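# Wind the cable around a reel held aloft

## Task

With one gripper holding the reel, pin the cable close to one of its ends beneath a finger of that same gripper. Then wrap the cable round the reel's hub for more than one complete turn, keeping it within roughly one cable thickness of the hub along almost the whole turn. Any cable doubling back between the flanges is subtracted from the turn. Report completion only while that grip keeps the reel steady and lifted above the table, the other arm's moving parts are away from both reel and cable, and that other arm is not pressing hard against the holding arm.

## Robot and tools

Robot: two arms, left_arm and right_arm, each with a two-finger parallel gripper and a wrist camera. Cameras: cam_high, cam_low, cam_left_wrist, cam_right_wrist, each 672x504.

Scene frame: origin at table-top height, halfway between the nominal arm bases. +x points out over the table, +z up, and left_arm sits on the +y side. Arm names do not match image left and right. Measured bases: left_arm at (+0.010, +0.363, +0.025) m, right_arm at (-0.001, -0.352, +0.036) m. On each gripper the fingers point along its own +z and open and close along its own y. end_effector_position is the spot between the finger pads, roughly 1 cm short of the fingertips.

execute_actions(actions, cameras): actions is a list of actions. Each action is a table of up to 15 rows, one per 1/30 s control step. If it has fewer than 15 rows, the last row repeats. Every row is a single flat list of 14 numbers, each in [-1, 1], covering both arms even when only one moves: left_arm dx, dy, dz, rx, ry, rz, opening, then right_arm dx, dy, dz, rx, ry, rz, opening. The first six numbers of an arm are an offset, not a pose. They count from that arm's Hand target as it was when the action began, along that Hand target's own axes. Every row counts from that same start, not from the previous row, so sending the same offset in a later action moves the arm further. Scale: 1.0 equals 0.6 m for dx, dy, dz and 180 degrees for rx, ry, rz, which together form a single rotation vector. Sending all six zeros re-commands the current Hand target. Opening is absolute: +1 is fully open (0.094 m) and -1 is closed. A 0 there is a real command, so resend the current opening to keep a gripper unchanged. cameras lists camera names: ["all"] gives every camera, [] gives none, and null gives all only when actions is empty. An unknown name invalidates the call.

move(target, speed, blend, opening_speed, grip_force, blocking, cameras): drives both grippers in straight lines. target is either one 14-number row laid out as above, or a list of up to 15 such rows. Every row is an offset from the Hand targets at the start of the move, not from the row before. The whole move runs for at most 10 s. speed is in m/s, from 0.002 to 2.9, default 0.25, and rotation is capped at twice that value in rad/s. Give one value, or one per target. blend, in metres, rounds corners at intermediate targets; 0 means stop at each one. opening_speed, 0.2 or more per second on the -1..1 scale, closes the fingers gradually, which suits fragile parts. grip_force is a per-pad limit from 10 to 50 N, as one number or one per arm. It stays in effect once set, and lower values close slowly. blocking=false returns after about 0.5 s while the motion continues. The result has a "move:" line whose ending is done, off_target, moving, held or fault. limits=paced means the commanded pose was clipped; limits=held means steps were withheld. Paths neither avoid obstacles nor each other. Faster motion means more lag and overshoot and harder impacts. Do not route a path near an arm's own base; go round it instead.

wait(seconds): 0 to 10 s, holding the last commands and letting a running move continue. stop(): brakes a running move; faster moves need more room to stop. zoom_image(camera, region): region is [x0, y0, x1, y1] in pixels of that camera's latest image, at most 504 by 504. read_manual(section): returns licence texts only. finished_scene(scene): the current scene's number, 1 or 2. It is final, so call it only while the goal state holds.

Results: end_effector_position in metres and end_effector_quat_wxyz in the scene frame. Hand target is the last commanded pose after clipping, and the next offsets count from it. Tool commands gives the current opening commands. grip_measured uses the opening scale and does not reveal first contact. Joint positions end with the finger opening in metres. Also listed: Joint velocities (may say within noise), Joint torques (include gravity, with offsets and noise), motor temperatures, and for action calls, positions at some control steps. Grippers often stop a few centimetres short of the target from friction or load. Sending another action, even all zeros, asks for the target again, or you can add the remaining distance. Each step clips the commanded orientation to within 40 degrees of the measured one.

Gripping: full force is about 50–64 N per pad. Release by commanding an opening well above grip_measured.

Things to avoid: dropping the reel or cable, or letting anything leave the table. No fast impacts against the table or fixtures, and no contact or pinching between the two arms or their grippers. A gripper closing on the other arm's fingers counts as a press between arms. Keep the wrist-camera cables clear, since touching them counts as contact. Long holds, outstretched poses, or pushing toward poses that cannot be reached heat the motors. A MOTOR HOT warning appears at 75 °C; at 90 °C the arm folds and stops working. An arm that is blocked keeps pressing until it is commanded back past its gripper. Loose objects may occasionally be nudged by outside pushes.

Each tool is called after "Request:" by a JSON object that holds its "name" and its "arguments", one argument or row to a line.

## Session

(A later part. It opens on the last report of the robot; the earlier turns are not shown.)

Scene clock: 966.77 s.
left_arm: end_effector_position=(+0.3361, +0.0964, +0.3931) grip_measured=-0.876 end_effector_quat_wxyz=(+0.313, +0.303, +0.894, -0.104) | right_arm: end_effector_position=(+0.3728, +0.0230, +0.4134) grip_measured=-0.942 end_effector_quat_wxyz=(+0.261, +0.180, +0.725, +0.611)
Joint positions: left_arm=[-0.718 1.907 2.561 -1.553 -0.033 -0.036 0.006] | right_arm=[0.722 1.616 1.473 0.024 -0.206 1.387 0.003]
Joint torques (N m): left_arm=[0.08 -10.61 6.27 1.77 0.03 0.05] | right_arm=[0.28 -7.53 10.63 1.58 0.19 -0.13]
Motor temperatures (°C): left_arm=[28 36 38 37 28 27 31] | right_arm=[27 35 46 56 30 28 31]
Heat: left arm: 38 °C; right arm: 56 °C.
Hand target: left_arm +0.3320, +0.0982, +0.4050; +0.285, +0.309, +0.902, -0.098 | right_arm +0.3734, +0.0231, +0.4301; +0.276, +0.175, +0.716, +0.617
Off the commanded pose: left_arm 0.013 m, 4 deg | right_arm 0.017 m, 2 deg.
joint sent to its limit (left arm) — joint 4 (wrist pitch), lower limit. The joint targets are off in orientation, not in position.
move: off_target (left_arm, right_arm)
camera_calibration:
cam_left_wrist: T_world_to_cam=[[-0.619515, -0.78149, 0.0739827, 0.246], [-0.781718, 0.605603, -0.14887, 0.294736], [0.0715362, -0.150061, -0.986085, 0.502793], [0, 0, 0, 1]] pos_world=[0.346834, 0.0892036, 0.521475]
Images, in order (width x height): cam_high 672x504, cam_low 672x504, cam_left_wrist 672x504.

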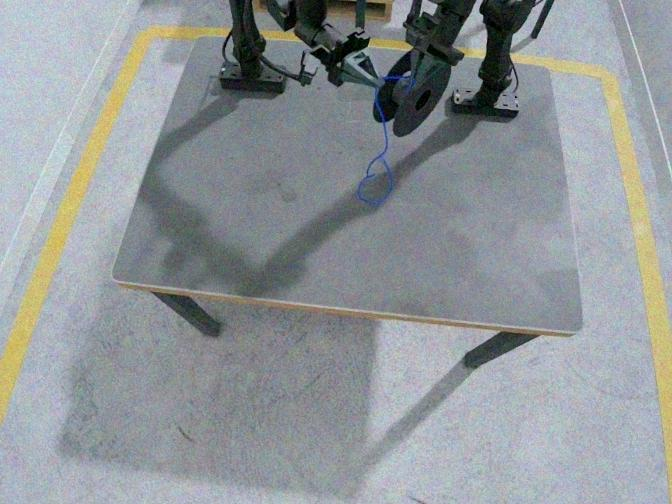

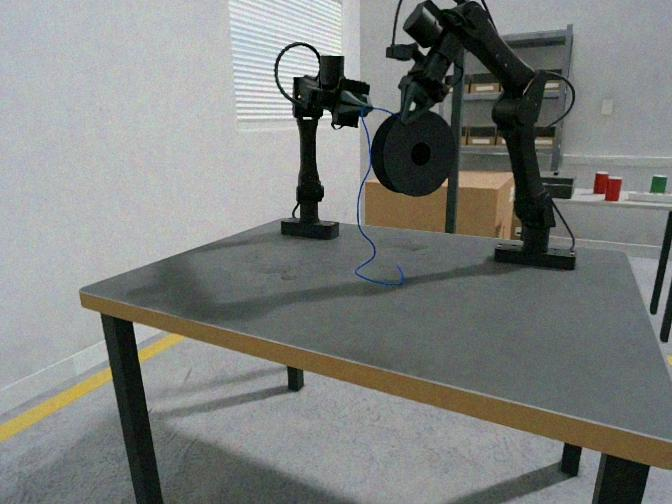

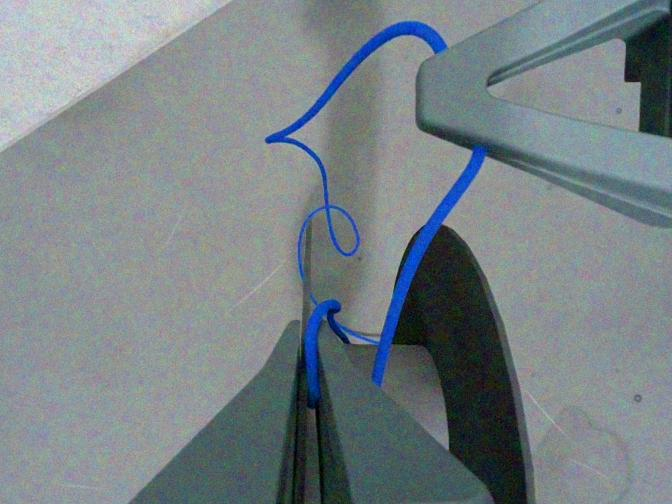

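Request:
{"name": "move", "arguments": {
  "target": [
    [0,0,0,0,0,0,-1,-0.0698,-0.0548,0.006,0,0,0,-1],
    [0,0,0,0,0,0,-1,-0.044,-0.1508,0.0232,0,0,0,-1]
  ],
  "speed": 0.15,
  "blend": [0.02,0],
  "cameras": ["cam_high","cam_low","cam_left_wrist"]
}}

Request:
{"name": "zoom_image", "arguments": {
  "camera": "cam_high",
  "region": [320, 20, 460, 140]
}}

Request:
{"name": "zoom_image", "arguments": {
  "camera": "cam_low",
  "region": [330, 70, 470, 210]
}}

Scene clock: 995.53 s.
left_arm: end_effector_position=(+0.3385, +0.0943, +0.3957) grip_measured=-0.876 end_effector_quat_wxyz=(+0.320, +0.302, +0.891, -0.107) | right_arm: end_effector_position=(+0.4058, +0.0054, +0.3495) grip_measured=-0.942 end_effector_quat_wxyz=(+0.262, +0.173, +0.717, +0.622)
Joint positions: left_arm=[-0.718 1.907 2.561 -1.536 -0.033 -0.036 0.006] | right_arm=[0.621 1.684 1.263 0.328 -0.319 1.38 0.003]
Joint torques (N m): left_arm=[0.09 -10.63 6.37 1.62 0.04 0.05] | right_arm=[-0.29 -7.3 6.58 1.77 0.21 -0.2]
Heat: left arm: 38 °C; right arm: 54 °C.
Hand target: left_arm +0.3320, +0.0982, +0.4050; +0.285, +0.309, +0.902, -0.098 | right_arm +0.4109, +0.0024, +0.3449; +0.276, +0.175, +0.716, +0.617
Off the commanded pose: left_arm 0.012 m, 4 deg | right_arm 0.007 m, 2 deg.
joint sent to its limit (left arm) — joint 4 (wrist pitch), lower limit. The joint targets are off in orientation, not in position.
move: off_target (left_arm)
camera_calibration:
cam_left_wrist: T_world_to_cam=[[-0.620838, -0.780344, 0.0749922, 0.245559], [-0.779479, 0.604286, -0.165079, 0.304137], [0.0835016, -0.160942, -0.983425, 0.500768], [0, 0, 0, 1]] pos_world=[0.347706, 0.0884291, 0.524259]
Images, in order (width x height): cam_high 672x504, cam_low 672x504, cam_left_wrist 672x504.

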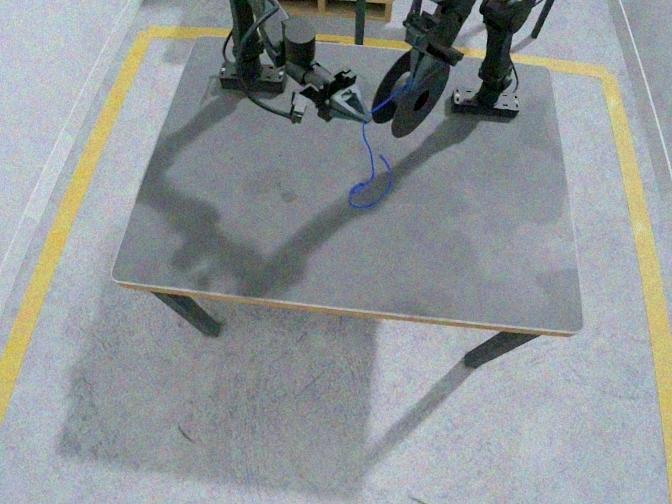

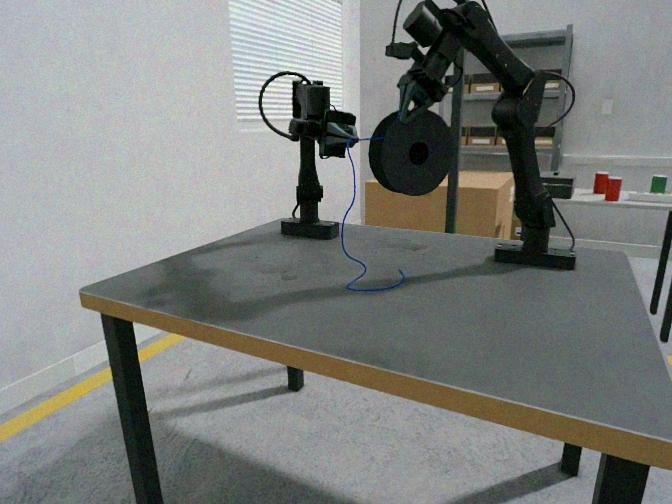

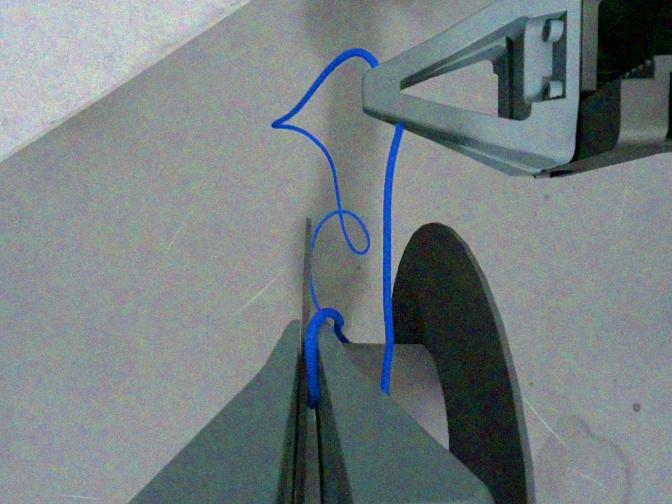

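Scaled by 3.600 from the camera's 672x504 image, which has a finer 960x720 frame.

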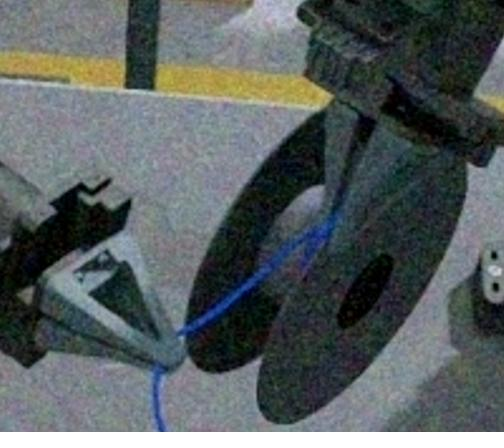

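Scaled by 3.600 from the camera's 672x504 image, which has a finer 960x720 frame.

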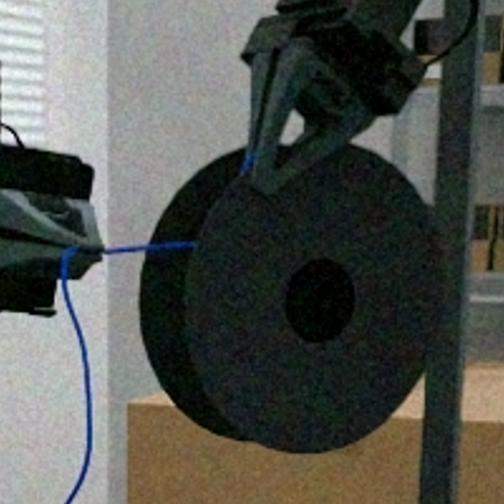

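Request:
{"name": "move", "arguments": {
  "target": [0,0,0,0,0,0,-1,0.0125,-0.0686,0.0061,0,0,0,-1],
  "speed": 0.12
}}

Scene clock: 1001.23 s.
left_arm: end_effector_position=(+0.3386, +0.0942, +0.3958) grip_measured=-0.876 end_effector_quat_wxyz=(+0.321, +0.302, +0.891, -0.107) | right_arm: end_effector_position=(+0.4032, +0.0079, +0.3139) grip_measured=-0.942 end_effector_quat_wxyz=(+0.261, +0.165, +0.714, +0.629)
Joint positions: left_arm=[-0.718 1.907 2.561 -1.535 -0.033 -0.036 0.006] | right_arm=[0.623 1.722 1.145 0.501 -0.333 1.38 0.003]
Joint torques (N m): left_arm=[0.1 -10.61 6.35 1.62 0.04 0.04] | right_arm=[-0.49 -7.09 5.93 1.68 0.35 -0.18]
Motor temperatures (°C): left_arm=[28 36 38 38 28 27 31] | right_arm=[27 35 45 55 29 28 31]
Heat: left arm: 38 °C; right arm: 55 °C.
Hand target: left_arm +0.3320, +0.0982, +0.4050; +0.285, +0.309, +0.902, -0.098 | right_arm +0.4109, +0.0024, +0.3028; +0.276, +0.175, +0.716, +0.617
Off the commanded pose: left_arm 0.012 m, 5 deg | right_arm 0.015 m, 3 deg.
joint sent to its limit (left arm) — joint 4 (wrist pitch), lower limit. The joint targets are off in orientation, not in position.
move: off_target (left_arm, right_arm)

Request:
{"name": "move", "arguments": {
  "target": [0,0,0,0,0,0,-1,0,0,0.03,0,0,0,-1],
  "speed": 0.12
}}

Request:
{"name": "move", "arguments": {
  "target": [0,0,0,0,0,0,-1,0,0,0,0,0,0,-0.35],
  "opening_speed": 0.8,
  "cameras": ["cam_high","cam_low","cam_left_wrist","cam_right_wrist"]
}}

Scene clock: 1018.87 s.
left_arm: end_effector_position=(+0.3388, +0.0940, +0.3961) grip_measured=-0.876 end_effector_quat_wxyz=(+0.321, +0.302, +0.891, -0.108) | right_arm: end_effector_position=(+0.4072, +0.0207, +0.2993) grip_measured=-0.942 end_effector_quat_wxyz=(+0.252, +0.163, +0.720, +0.625)
Joint positions: left_arm=[-0.718 1.907 2.561 -1.534 -0.033 -0.036 0.006] | right_arm=[0.638 1.779 1.17 0.512 -0.331 1.38 0.003]
Joint torques (N m): left_arm=[0.08 -10.66 6.27 1.59 0.05 0.04] | right_arm=[-0.66 -7.06 9.8 1.56 0.47 -0.18]
Motor temperatures (°C): left_arm=[28 37 38 38 28 27 31] | right_arm=[27 35 43 56 29 28 31]
Heat: left arm: 38 °C; right arm: 56 °C.
Hand target: left_arm +0.3319, +0.0982, +0.4049; +0.285, +0.309, +0.902, -0.098 | right_arm +0.4219, +0.0165, +0.3014; +0.276, +0.175, +0.716, +0.617
Off the commanded pose: left_arm 0.012 m, 5 deg | right_arm 0.015 m, 3 deg.
joint sent to its limit (left arm) — joint 4 (wrist pitch), lower limit. The joint targets are off in orientation, not in position.
move: off_target (left_arm, right_arm)

Scene clock: 1019.90 s.
left_arm: end_effector_position=(+0.3357, +0.0967, +0.3927) grip_measured=-0.876 end_effector_quat_wxyz=(+0.312, +0.303, +0.894, -0.104) | right_arm: end_effector_position=(+0.4125, +0.0179, +0.2955) grip_measured=-0.352 end_effector_quat_wxyz=(+0.260, +0.175, +0.720, +0.619)
Joint positions: left_arm=[-0.718 1.907 2.561 -1.555 -0.033 -0.036 0.006] | right_arm=[0.638 1.785 1.17 0.512 -0.301 1.38 0.03]
Joint torques (N m): left_arm=[0.13 -10.7 6.26 1.78 0.06 0.04] | right_arm=[-0.59 -7.41 9.85 1.58 0.13 -0.16]
Motor temperatures (°C): left_arm=[28 37 38 38 28 27 31] | right_arm=[27 35 43 56 29 28 31]
Heat: left arm: 38 °C; right arm: 56 °C.
Hand target: left_arm +0.3319, +0.0983, +0.4049; +0.284, +0.309, +0.902, -0.098 | right_arm +0.4219, +0.0166, +0.3013; +0.276, +0.175, +0.716, +0.617
Off the commanded pose: left_arm 0.013 m, 3 deg | right_arm 0.011 m, 2 deg.
joint sent to its limit (left arm) — joint 4 (wrist pitch), lower limit. The joint targets are off in orientation, not in position.
move: off_target (left_arm, right_arm)
camera_calibration:
cam_left_wrist: T_world_to_cam=[[-0.619968, -0.78111, 0.0742083, 0.245991], [-0.781567, 0.606437, -0.146243, 0.29297], [0.0692294, -0.148665, -0.986461, 0.503301], [0, 0, 0, 1]] pos_world=[0.346639, 0.089301, 0.521077]
cam_right_wrist: T_world_to_cam=[[0.0436814, -0.282168, -0.95837, 0.258267], [-0.994528, 0.0788414, -0.0685424, 0.460191], [0.0948997, 0.95612, -0.27718, 0.1454], [0, 0, 0, 1]] pos_world=[0.432593, -0.102427, 0.31936]

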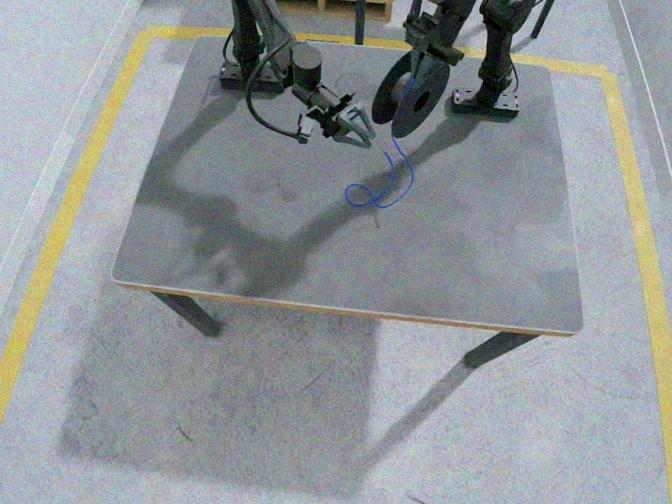

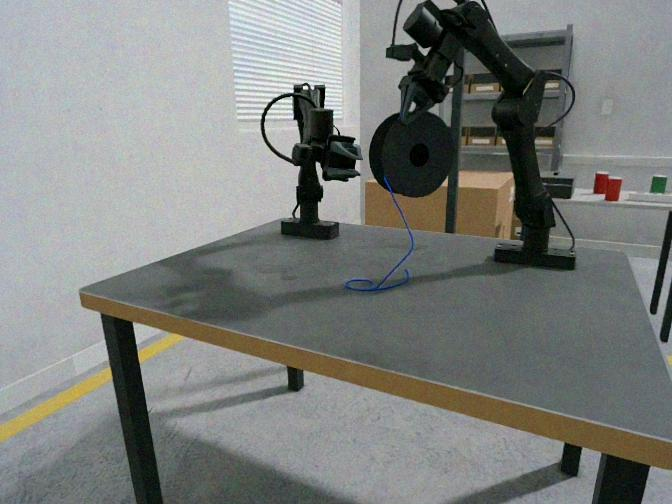

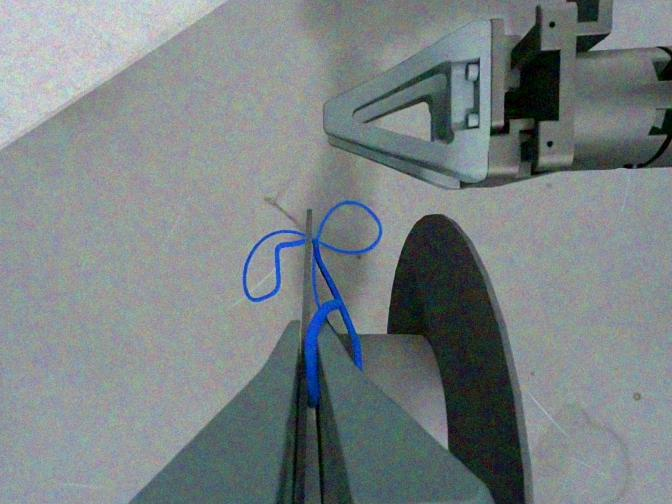

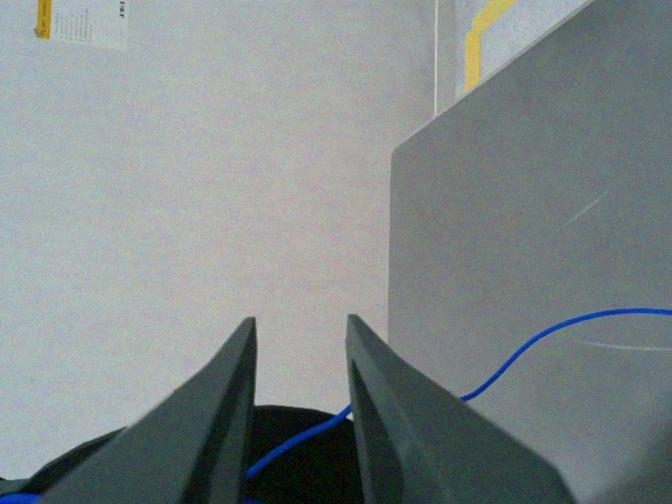

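Request:
{"name": "zoom_image", "arguments": {
  "camera": "cam_left_wrist",
  "region": [220, 190, 500, 420]
}}

Request:
{"name": "zoom_image", "arguments": {
  "camera": "cam_high",
  "region": [320, 30, 460, 220]
}}

Request:
{"name": "zoom_image", "arguments": {
  "camera": "cam_low",
  "region": [330, 70, 480, 300]
}}

Scaled by 1.800 from the camera's 672x504 image, which has a finer 960x720 frame.

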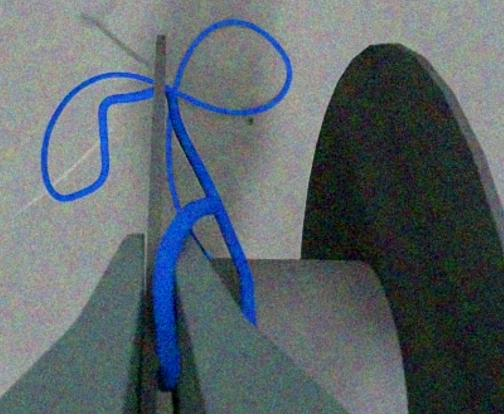

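Scaled by 2.653 from the camera's 672x504 image, which has a finer 960x720 frame.

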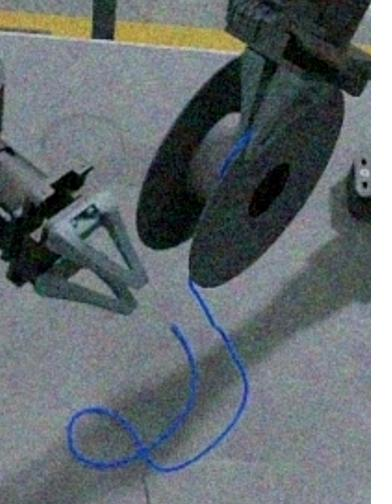

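Scaled by 2.191 from the camera's 672x504 image, which has a finer 960x720 frame.

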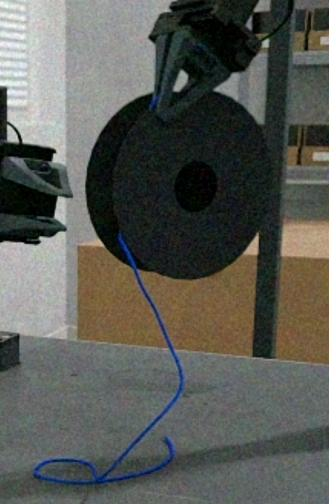

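Request:
{"name": "move", "arguments": {
  "target": [
    [0,0,0,0,0,0,-1,0,0,-0.2,0,0,0,-0.35],
    [0,0,0,0,0,0,-1,0.0167,-0.1777,-0.092,0.4678,-0.1333,0.2347,-0.35]
  ],
  "speed": [0.15,0.4],
  "blend": [0.03,0],
  "cameras": ["all"]
}}

Scene clock: 1070.33 s.
left_arm: end_effector_position=(+0.3357, +0.0967, +0.3927) grip_measured=-0.876 end_effector_quat_wxyz=(+0.312, +0.303, +0.894, -0.104) | right_arm: end_effector_position=(+0.3888, -0.0357, +0.2007) grip_measured=-0.352 end_effector_quat_wxyz=(+0.026, +0.627, +0.769, +0.118)
Joint positions: left_arm=[-0.718 1.907 2.561 -1.555 -0.033 -0.036 0.006] | right_arm=[0.687 2.408 2.63 -1.549 0.003 2.049 0.03]
Joint torques (N m): left_arm=[0.1 -10.66 6.24 1.78 0.06 0.05] | right_arm=[-0.84 -11.08 8.16 0.21 -0.01 0.19]
Motor temperatures (°C): left_arm=[28 37 38 39 28 27 31] | right_arm=[27 36 46 56 29 28 30]
Heat: left arm: 39 °C; right arm: 56 °C.
Hand target: left_arm +0.3319, +0.0983, +0.4049; +0.285, +0.309, +0.902, -0.098 | right_arm +0.3900, -0.0399, +0.1998; +0.000, +0.643, +0.766, +0.000
Off the commanded pose: left_arm 0.013 m, 3 deg | right_arm 0.004 m, 14 deg.
joint sent to its limit (left arm) — joint 4 (wrist pitch), lower limit. The joint targets are off in orientation, not in position.
joint sent to its limit (right arm) — joint 4 (wrist pitch), lower limit. The joint targets are off in orientation, not in position.
move: off_target (left_arm, right_arm)
camera_calibration:
cam_left_wrist: T_world_to_cam=[[-0.619968, -0.78111, 0.0742083, 0.245991], [-0.781567, 0.606437, -0.146243, 0.29297], [0.0692294, -0.148665, -0.986461, 0.503301], [0, 0, 0, 1]] pos_world=[0.346639, 0.089301, 0.521077]
cam_right_wrist: T_world_to_cam=[[-0.963051, -0.243388, -0.115299, 0.376911], [-0.262859, 0.75627, 0.599134, 0.0400812], [-0.0586248, 0.607304, -0.792304, 0.323255], [0, 0, 0, 1]] pos_world=[0.392471, -0.13489, 0.27556]

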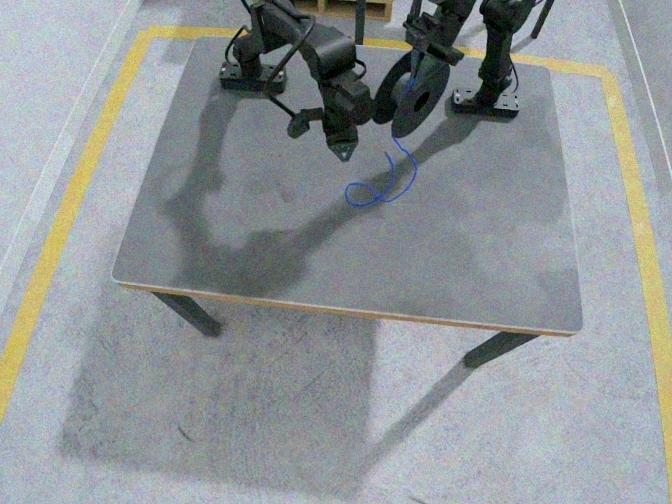

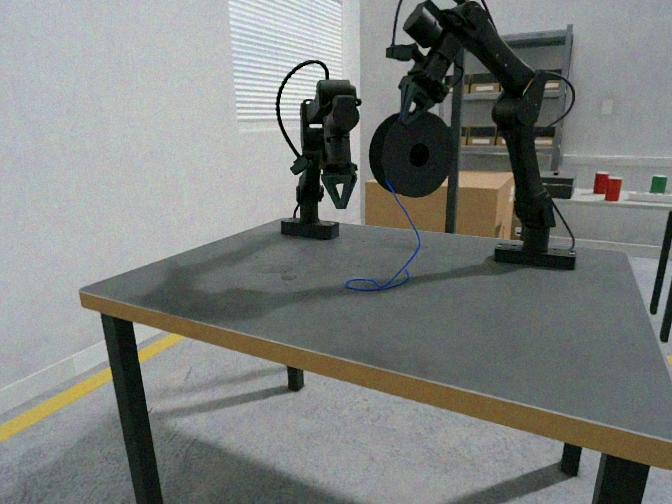

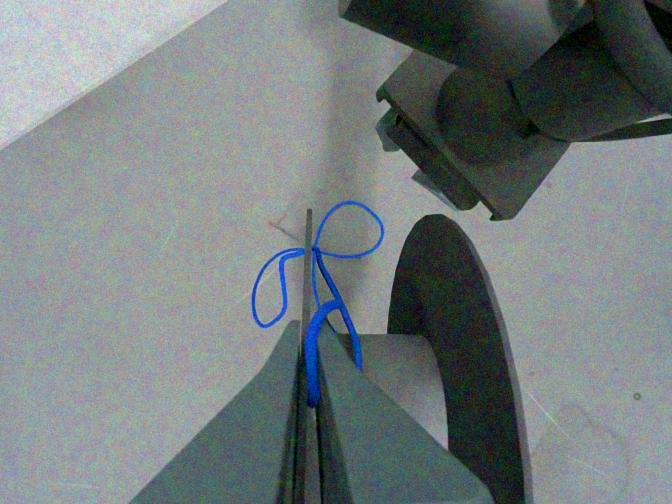

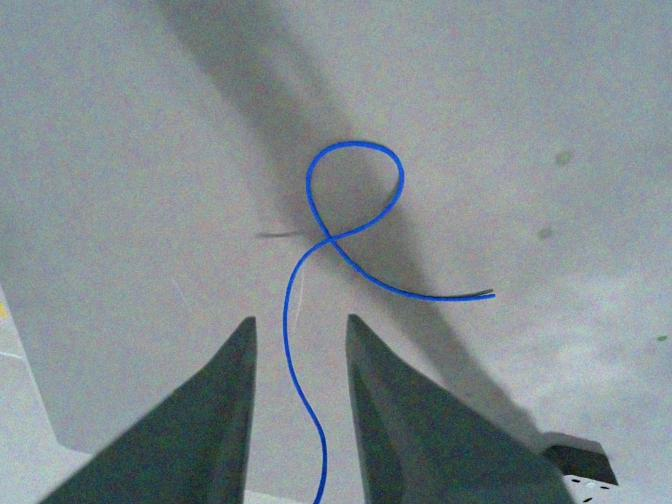

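Request:
{"name": "move", "arguments": {
  "target": [
    [0,0,0,0,0,0,-1,-0.0242,-0.055,0.133,-0.2712,-0.135,-0.663,-0.2],
    [0,0,0,0,0,0,-1,0.1328,-0.029,0.2117,-0.2712,-0.135,-0.663,-0.2]
  ],
  "speed": [0.5,0.2],
  "blend": [0.01,0],
  "cameras": ["all"]
}}

Scene clock: 1120.40 s.
left_arm: end_effector_position=(+0.3362, +0.0987, +0.3920) grip_measured=-0.876 end_effector_quat_wxyz=(+0.312, +0.302, +0.895, -0.098) | right_arm: end_effector_position=(+0.3499, +0.0258, +0.0657) grip_measured=-0.202 end_effector_quat_wxyz=(+0.330, -0.374, +0.854, +0.146)
Joint positions: left_arm=[-0.718 1.907 2.561 -1.56 -0.043 -0.035 0.006] | right_arm=[0.824 2.032 1.202 -0.003 -0.006 -0.003 0.037]
Joint torques (N m): left_arm=[0.08 -10.65 6.17 1.8 0.15 0.04] | right_arm=[0.16 -8.49 8.87 1.37 0.06 0]
Motor temperatures (°C): left_arm=[28 37 38 40 28 27 31] | right_arm=[27 39 45 47 29 28 29]
Heat: left arm: 40 °C; right arm: 47 °C.
Hand target: left_arm +0.3320, +0.0983, +0.4050; +0.285, +0.309, +0.902, -0.098 | right_arm +0.3592, +0.0356, +0.0728; +0.348, -0.369, +0.849, +0.151
Off the commanded pose: left_arm 0.014 m, 3 deg | right_arm 0.015 m, 2 deg.
joint read past its limit (left arm) — joint 4 (wrist pitch), lower limit.
joint sent to its limit (left arm) — joint 4 (wrist pitch), lower limit. The joint targets are off in orientation, not in position.
move: off_target (left_arm, right_arm)
camera_calibration:
cam_left_wrist: T_world_to_cam=[[-0.615227, -0.785623, 0.065509, 0.250257], [-0.785047, 0.602932, -0.142039, 0.291982], [0.0720915, -0.138814, -0.987691, 0.501472], [0, 0, 0, 1]] pos_world=[0.347032, 0.0901733, 0.520378]
cam_right_wrist: T_world_to_cam=[[0.704258, -0.702027, 0.105732, -0.247216], [-0.678176, -0.709294, -0.192301, 0.299376], [0.209995, 0.0637247, -0.975623, 0.1088], [0, 0, 0, 1]] pos_world=[0.354286, 0.0318604, 0.189857]

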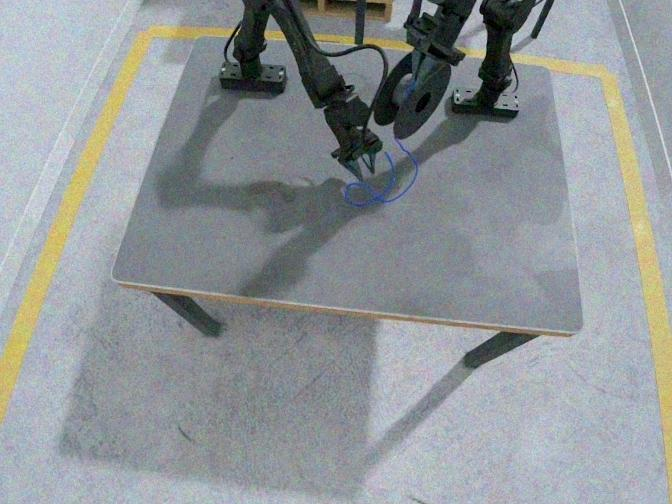

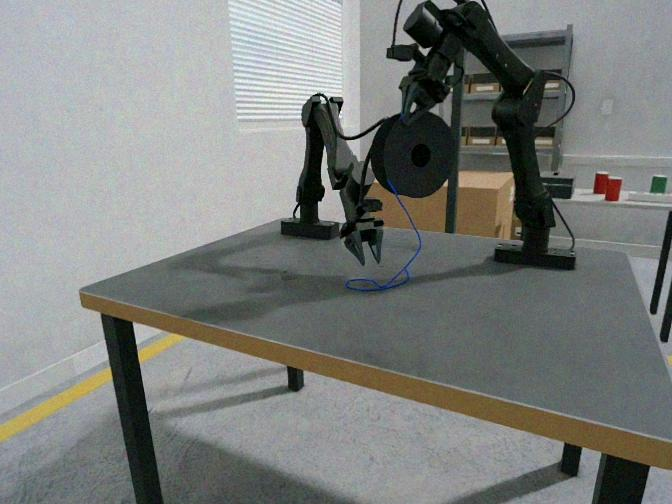

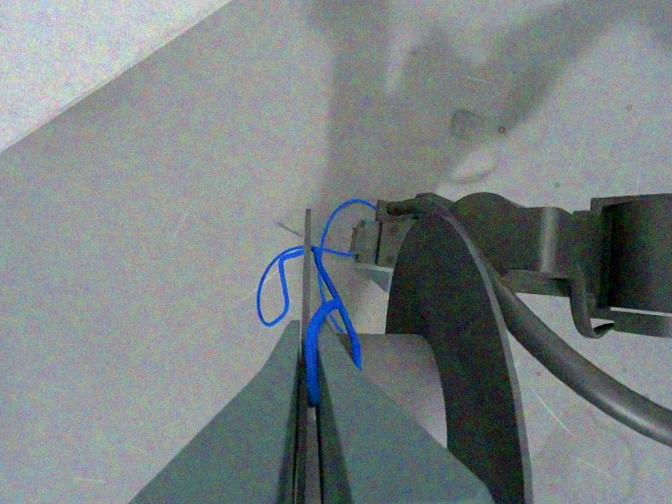

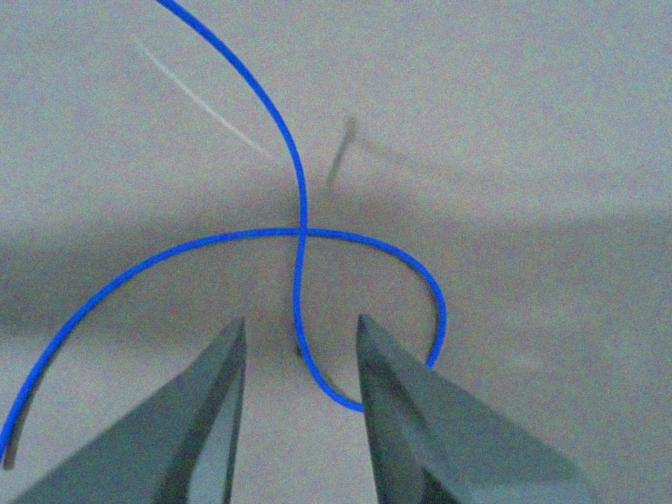

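Request:
{"name": "move", "arguments": {
  "target": [
    [0,0,0,0,0,0,-1,-0.0383,-0.0075,0.1278,0,0,0,-0.2],
    [0,0,0,0,0,0,-1,-0.0383,-0.0075,0.1278,0,0,0,-1]
  ],
  "speed": 0.12,
  "opening_speed": 1.0,
  "cameras": ["cam_low","cam_right_wrist","cam_left_wrist"]
}}

Scene clock: 1140.73 s.
left_arm: end_effector_position=(+0.3449, +0.1137, +0.3912) grip_measured=-0.876 end_effector_quat_wxyz=(+0.319, +0.289, +0.900, -0.062) | right_arm: end_effector_position=(+0.4050, +0.0845, +0.0397) grip_measured=-0.986 end_effector_quat_wxyz=(+0.353, -0.370, +0.845, +0.155)
Joint positions: left_arm=[-0.708 1.907 2.561 -1.57 -0.115 -0.03 0.006] | right_arm=[0.824 2.332 1.549 0.004 -0.006 -0.003 0.001]
Joint torques (N m): left_arm=[-0.87 -10.84 6.23 1.89 0.78 0] | right_arm=[-0.75 -10.59 9.48 1.07 0 -0.05]
Heat: left arm: 40 °C; right arm: 50 °C.
Hand target: left_arm +0.3320, +0.0983, +0.4050; +0.285, +0.309, +0.902, -0.098 | right_arm +0.4103, +0.0839, +0.0343; +0.348, -0.369, +0.849, +0.151
Off the commanded pose: left_arm 0.024 m, 6 deg | right_arm 0.008 m, 1 deg.
joint read past its limit (left arm) — joint 4 (wrist pitch), lower limit.
joint sent to its limit (left arm) — joint 4 (wrist pitch), lower limit. The joint targets are off in orientation, not in position.
move: off_target (left_arm)
camera_calibration:
cam_left_wrist: T_world_to_cam=[[-0.57668, -0.816956, 0.00488407, 0.281354], [-0.809892, 0.570888, -0.134765, 0.299066], [0.107309, -0.0816717, -0.990866, 0.484655], [0, 0, 0, 1]] pos_world=[0.352455, 0.0987027, 0.519158]
cam_right_wrist: T_world_to_cam=[[0.700246, -0.706273, 0.104089, -0.23988], [-0.670345, -0.700645, -0.244405, 0.371521], [0.245546, 0.101368, -0.96407, 0.0500425], [0, 0, 0, 1]] pos_world=[0.404734, 0.0858111, 0.164015]
Images, in order (width x height): cam_low 672x504, cam_left_wrist 672x504, cam_right_wrist 672x504.

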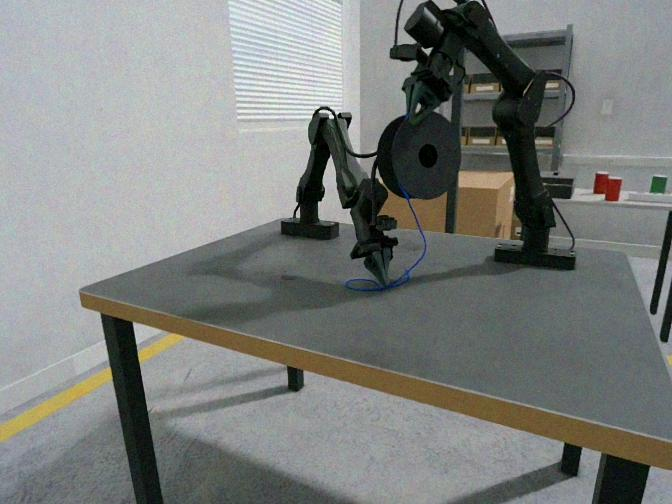

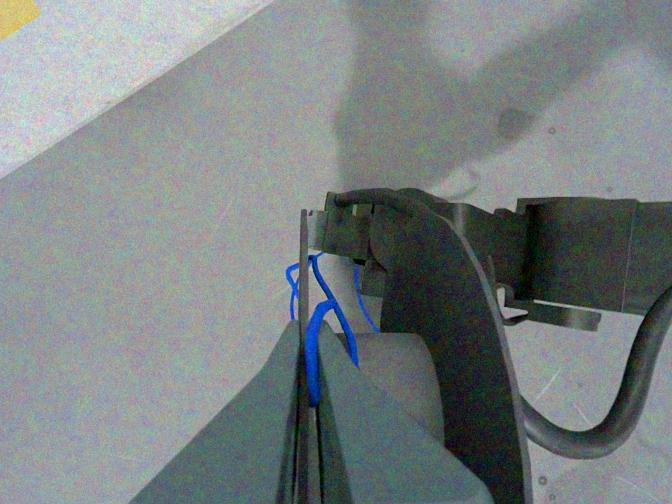

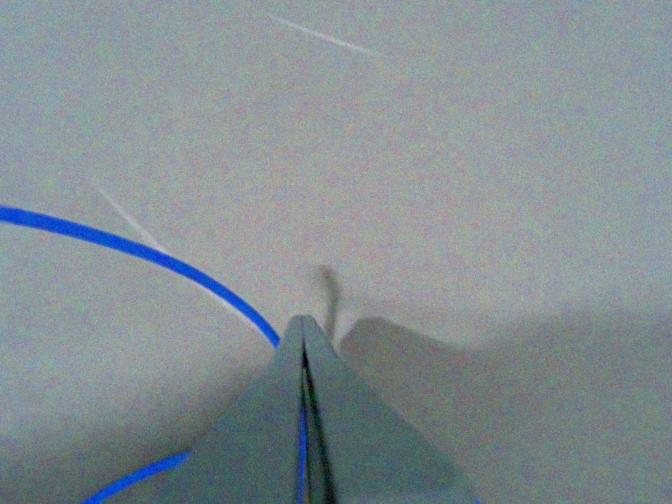

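Request:
{"name": "zoom_image", "arguments": {
  "camera": "cam_right_wrist",
  "region": [180, 270, 440, 504]
}}

Request:
{"name": "zoom_image", "arguments": {
  "camera": "cam_low",
  "region": [310, 70, 480, 310]
}}

Scaled by 1.938 from the camera's 672x504 image, which has a finer 960x720 frame.

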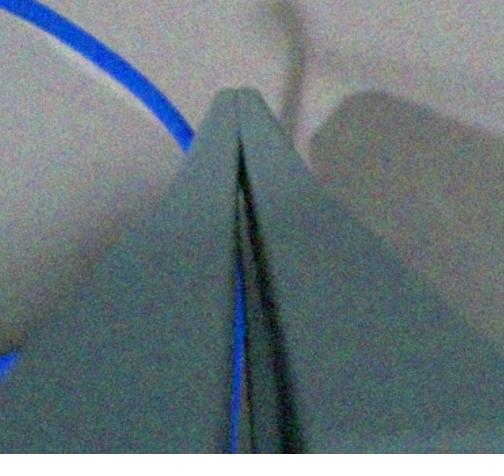

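Scaled by 2.100 from the camera's 672x504 image, which has a finer 960x720 frame.

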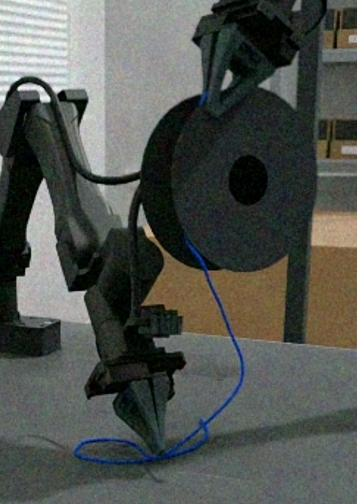

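Request:
{"name": "move", "arguments": {
  "target": [
    [0,0,0,0,0,0,-1,0,0,-0.13,0,0,0,-1],
    [0,0,0,0,0,0,-1,0.1167,-0.0892,-0.2142,0,0,0,-0.1]
  ],
  "speed": 0.2,
  "blend": [0.01,0],
  "cameras": ["cam_low","cam_right_wrist","cam_left_wrist"]
}}

Scene clock: 1178.90 s.
left_arm: end_effector_position=(+0.3362, +0.1021, +0.3903) grip_measured=-0.876 end_effector_quat_wxyz=(+0.306, +0.302, +0.897, -0.098) | right_arm: end_effector_position=(+0.3524, -0.0589, +0.0642) grip_measured=-0.102 end_effector_quat_wxyz=(+0.328, -0.364, +0.860, +0.142)
Joint positions: left_arm=[-0.708 1.907 2.561 -1.57 -0.035 -0.03 0.006] | right_arm=[0.655 1.862 0.951 0.066 -0.105 -0.11 0.042]
Joint torques (N m): left_arm=[-0.77 -10.65 6.2 1.88 0.07 -0.03] | right_arm=[-0.1 -10.4 5.05 1.38 -0.24 -0.15]
Heat: left arm: 39 °C; right arm: 47 °C.
Hand target: left_arm +0.3320, +0.0983, +0.4050; +0.285, +0.309, +0.902, -0.098 | right_arm +0.3539, -0.0551, +0.0767; +0.348, -0.369, +0.849, +0.151
Off the commanded pose: left_arm 0.016 m, 3 deg | right_arm 0.013 m, 3 deg.
joint read past its limit (left arm) — joint 4 (wrist pitch), lower limit.
joint sent to its limit (left arm) — joint 4 (wrist pitch), lower limit. The joint targets are off in orientation, not in position.
move: off_target (left_arm, right_arm); target 2's new opening was sent with right_arm's hand 0.013 m and 3 deg from that target
camera_calibration:
cam_left_wrist: T_world_to_cam=[[-0.614486, -0.785943, 0.0685605, 0.251576], [-0.78651, 0.603487, -0.131168, 0.285893], [0.061715, -0.134524, -0.988987, 0.503786], [0, 0, 0, 1]] pos_world=[0.348356, 0.0929634, 0.518489]
cam_right_wrist: T_world_to_cam=[[0.688121, -0.71821, 0.103269, -0.303328], [-0.696047, -0.69358, -0.185646, 0.24743], [0.204958, 0.0558666, -0.977175, 0.11358], [0, 0, 0, 1]] pos_world=[0.357671, -0.0525858, 0.188246]
Images, in order (width x height): cam_low 672x504, cam_left_wrist 672x504, cam_right_wrist 672x504.

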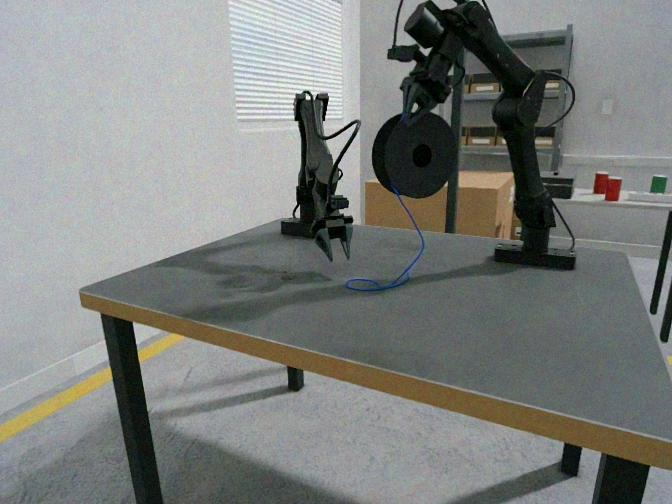

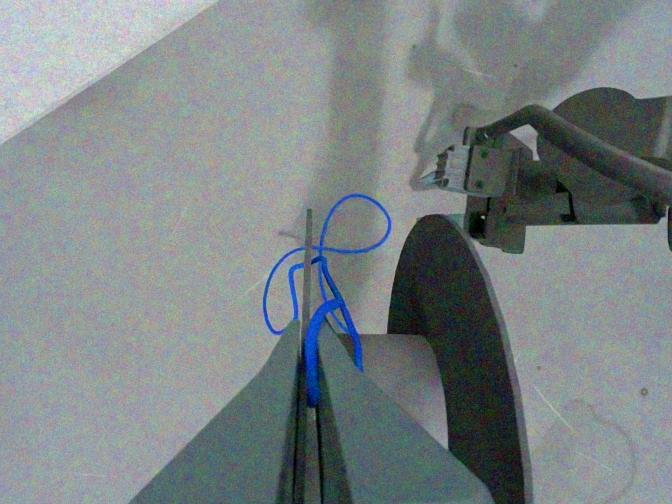

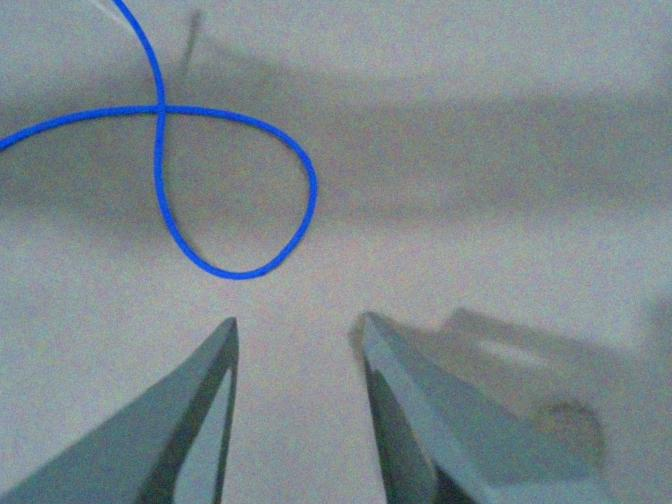

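Request:
{"name": "move", "arguments": {
  "target": [0,0,0,0,0,0,-1,-0.0662,-0.016,0.0617,0.0223,0.1365,0.0355,-0.1],
  "speed": 0.25,
  "cameras": ["cam_low","cam_right_wrist","cam_left_wrist"]
}}

Scene clock: 1205.80 s.
left_arm: end_effector_position=(+0.3362, +0.1021, +0.3903) grip_measured=-0.876 end_effector_quat_wxyz=(+0.306, +0.302, +0.897, -0.098) | right_arm: end_effector_position=(+0.3955, -0.0270, +0.0782) grip_measured=-0.102 end_effector_quat_wxyz=(+0.161, -0.336, +0.926, +0.061)
Joint positions: left_arm=[-0.708 1.907 2.561 -1.57 -0.035 -0.03 0.006] | right_arm=[0.688 2.226 1.785 -0.784 -0.008 -0.012 0.042]
Joint torques (N m): left_arm=[-0.65 -10.67 6.16 1.89 0.07 -0.01] | right_arm=[0.54 -10.47 9.31 0.55 0.09 0.12]
Heat: left arm: 39 °C; right arm: 49 °C.
Hand target: left_arm +0.3320, +0.0983, +0.4050; +0.285, +0.309, +0.902, -0.098 | right_arm +0.3979, -0.0218, +0.0783; +0.163, -0.333, +0.927, +0.059
Off the commanded pose: left_arm 0.016 m, 3 deg | right_arm 0.006 m, 0 deg.
joint read past its limit (left arm) — joint 4 (wrist pitch), lower limit.
joint sent to its limit (left arm) — joint 4 (wrist pitch), lower limit. The joint targets are off in orientation, not in position.
move: off_target (left_arm)
camera_calibration:
cam_left_wrist: T_world_to_cam=[[-0.614486, -0.785943, 0.0685605, 0.251576], [-0.78651, 0.603487, -0.131168, 0.285893], [0.061715, -0.134524, -0.988987, 0.503786], [0, 0, 0, 1]] pos_world=[0.348356, 0.0929634, 0.518489]
cam_right_wrist: T_world_to_cam=[[0.64211, -0.75856, 0.110818, -0.294995], [-0.762257, -0.61637, 0.197618, 0.300422], [-0.0816001, -0.211365, -0.973995, 0.222628], [0, 0, 0, 1]] pos_world=[0.436585, 0.00845567, 0.190161]
Images, in order (width x height): cam_low 672x504, cam_left_wrist 672x504, cam_right_wrist 672x504.

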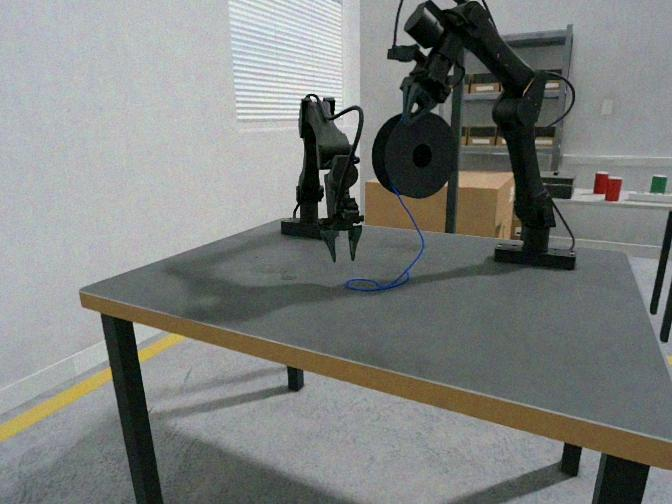

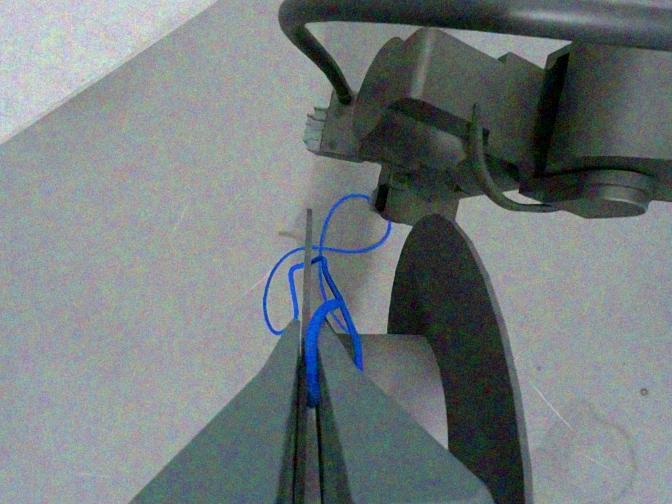

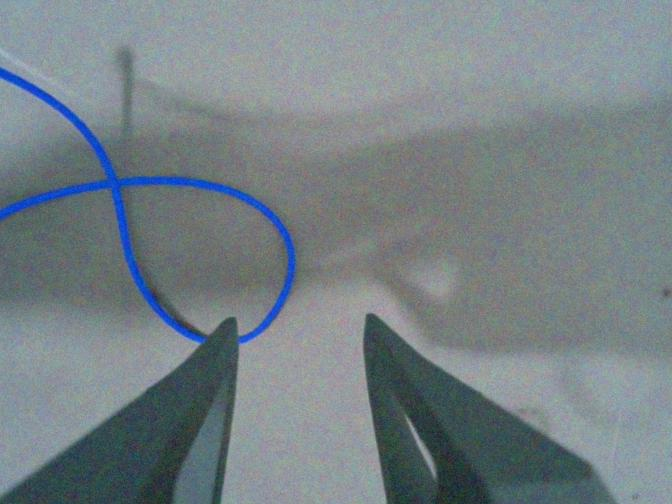

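Request:
{"name": "move", "arguments": {
  "target": [
    [0,0,0,0,0,0,-1,0.0203,0.0007,0.1093,0,0,0,-0.1],
    [0,0,0,0,0,0,-1,0.0203,0.0007,0.1093,0,0,0,-1]
  ],
  "speed": 0.1,
  "opening_speed": 1.2,
  "cameras": ["cam_right_wrist"]
}}

Scene clock: 1221.20 s.
left_arm: end_effector_position=(+0.3362, +0.1021, +0.3903) grip_measured=-0.876 end_effector_quat_wxyz=(+0.306, +0.302, +0.897, -0.098) | right_arm: end_effector_position=(+0.4103, -0.0156, +0.0222) grip_measured=-0.986 end_effector_quat_wxyz=(+0.169, -0.334, +0.925, +0.062)
Joint positions: left_arm=[-0.708 1.907 2.561 -1.57 -0.035 -0.03 0.006] | right_arm=[0.688 2.351 1.763 -0.621 -0.005 -0.01 0.001]
Joint torques (N m): left_arm=[-0.61 -10.63 6.22 1.89 0.04 -0.03] | right_arm=[0.66 -11.4 5.59 0.72 0.06 0.12]
Heat: left arm: 40 °C; right arm: 46 °C.
Hand target: left_arm +0.3320, +0.0983, +0.4050; +0.285, +0.309, +0.902, -0.098 | right_arm +0.4060, -0.0145, +0.0124; +0.163, -0.333, +0.927, +0.059
Off the commanded pose: left_arm 0.016 m, 3 deg | right_arm 0.011 m, 1 deg.
joint read past its limit (left arm) — joint 4 (wrist pitch), lower limit.
joint sent to its limit (left arm) — joint 4 (wrist pitch), lower limit. The joint targets are off in orientation, not in position.
move: off_target (left_arm, right_arm)
camera_calibration:
cam_right_wrist: T_world_to_cam=[[0.63859, -0.761153, 0.113355, -0.288321], [-0.766509, -0.616056, 0.18149, 0.331922], [-0.0683087, -0.202786, -0.976838, 0.166384], [0, 0, 0, 1]] pos_world=[0.449906, 0.0187664, 0.134972]
Images, in order (width x height): cam_right_wrist 672x504.

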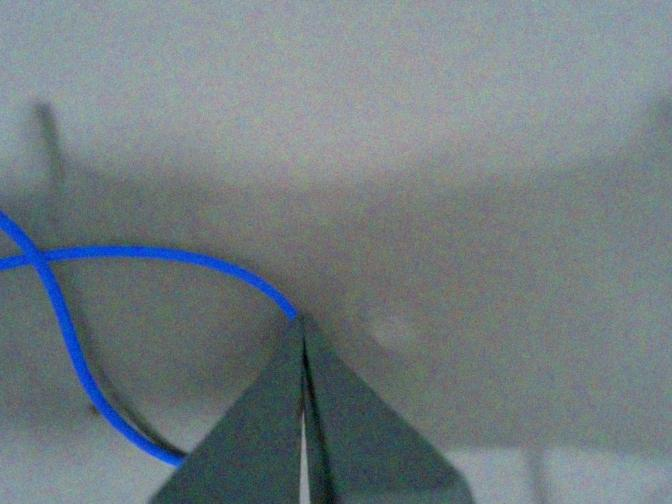

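Request:
{"name": "move", "arguments": {
  "target": [
    [0,0,0,0,0,0,-1,0,0,0,0,0,0,-0.1],
    [0,0,0,0,0,0,-1,0.0185,0.0023,0.0118,0,0,0,-0.1]
  ],
  "speed": 0.1,
  "cameras": ["cam_right_wrist"]
}}

Scene clock: 1229.30 s.
left_arm: end_effector_position=(+0.3362, +0.1021, +0.3903) grip_measured=-0.876 end_effector_quat_wxyz=(+0.306, +0.302, +0.897, -0.098) | right_arm: end_effector_position=(+0.4084, -0.0152, +0.0179) grip_measured=-0.102 end_effector_quat_wxyz=(+0.178, -0.334, +0.923, +0.064)
Joint positions: left_arm=[-0.708 1.907 2.561 -1.57 -0.035 -0.03 0.006] | right_arm=[0.692 2.338 1.715 -0.566 -0.003 -0.008 0.042]
Joint torques (N m): left_arm=[-0.69 -10.71 6.19 1.9 0.07 -0.03] | right_arm=[0.66 -11.21 3.92 0.77 0.05 0.12]
Heat: left arm: 40 °C; right arm: 46 °C.
Hand target: left_arm +0.3320, +0.0983, +0.4050; +0.285, +0.309, +0.902, -0.098 | right_arm +0.3991, -0.0186, +0.0020; +0.163, -0.333, +0.927, +0.059
Off the commanded pose: left_arm 0.016 m, 3 deg | right_arm 0.019 m, 2 deg.
joint read past its limit (left arm) — joint 4 (wrist pitch), lower limit.
joint sent to its limit (left arm) — joint 4 (wrist pitch), lower limit. The joint targets are off in orientation, not in position.
move: off_target (left_arm, right_arm)
camera_calibration:
cam_right_wrist: T_world_to_cam=[[0.637602, -0.761776, 0.114719, -0.285976], [-0.768519, -0.618676, 0.163151, 0.332673], [-0.0533103, -0.192189, -0.979909, 0.15619], [0, 0, 0, 1]] pos_world=[0.446331, 0.0179854, 0.131583]
Images, in order (width x height): cam_right_wrist 672x504.

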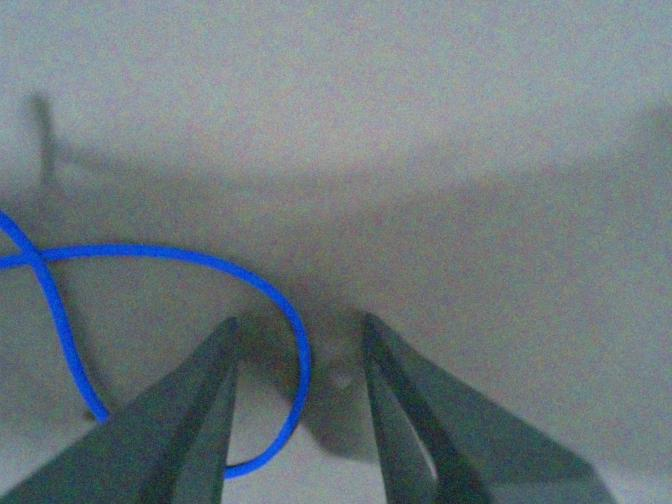

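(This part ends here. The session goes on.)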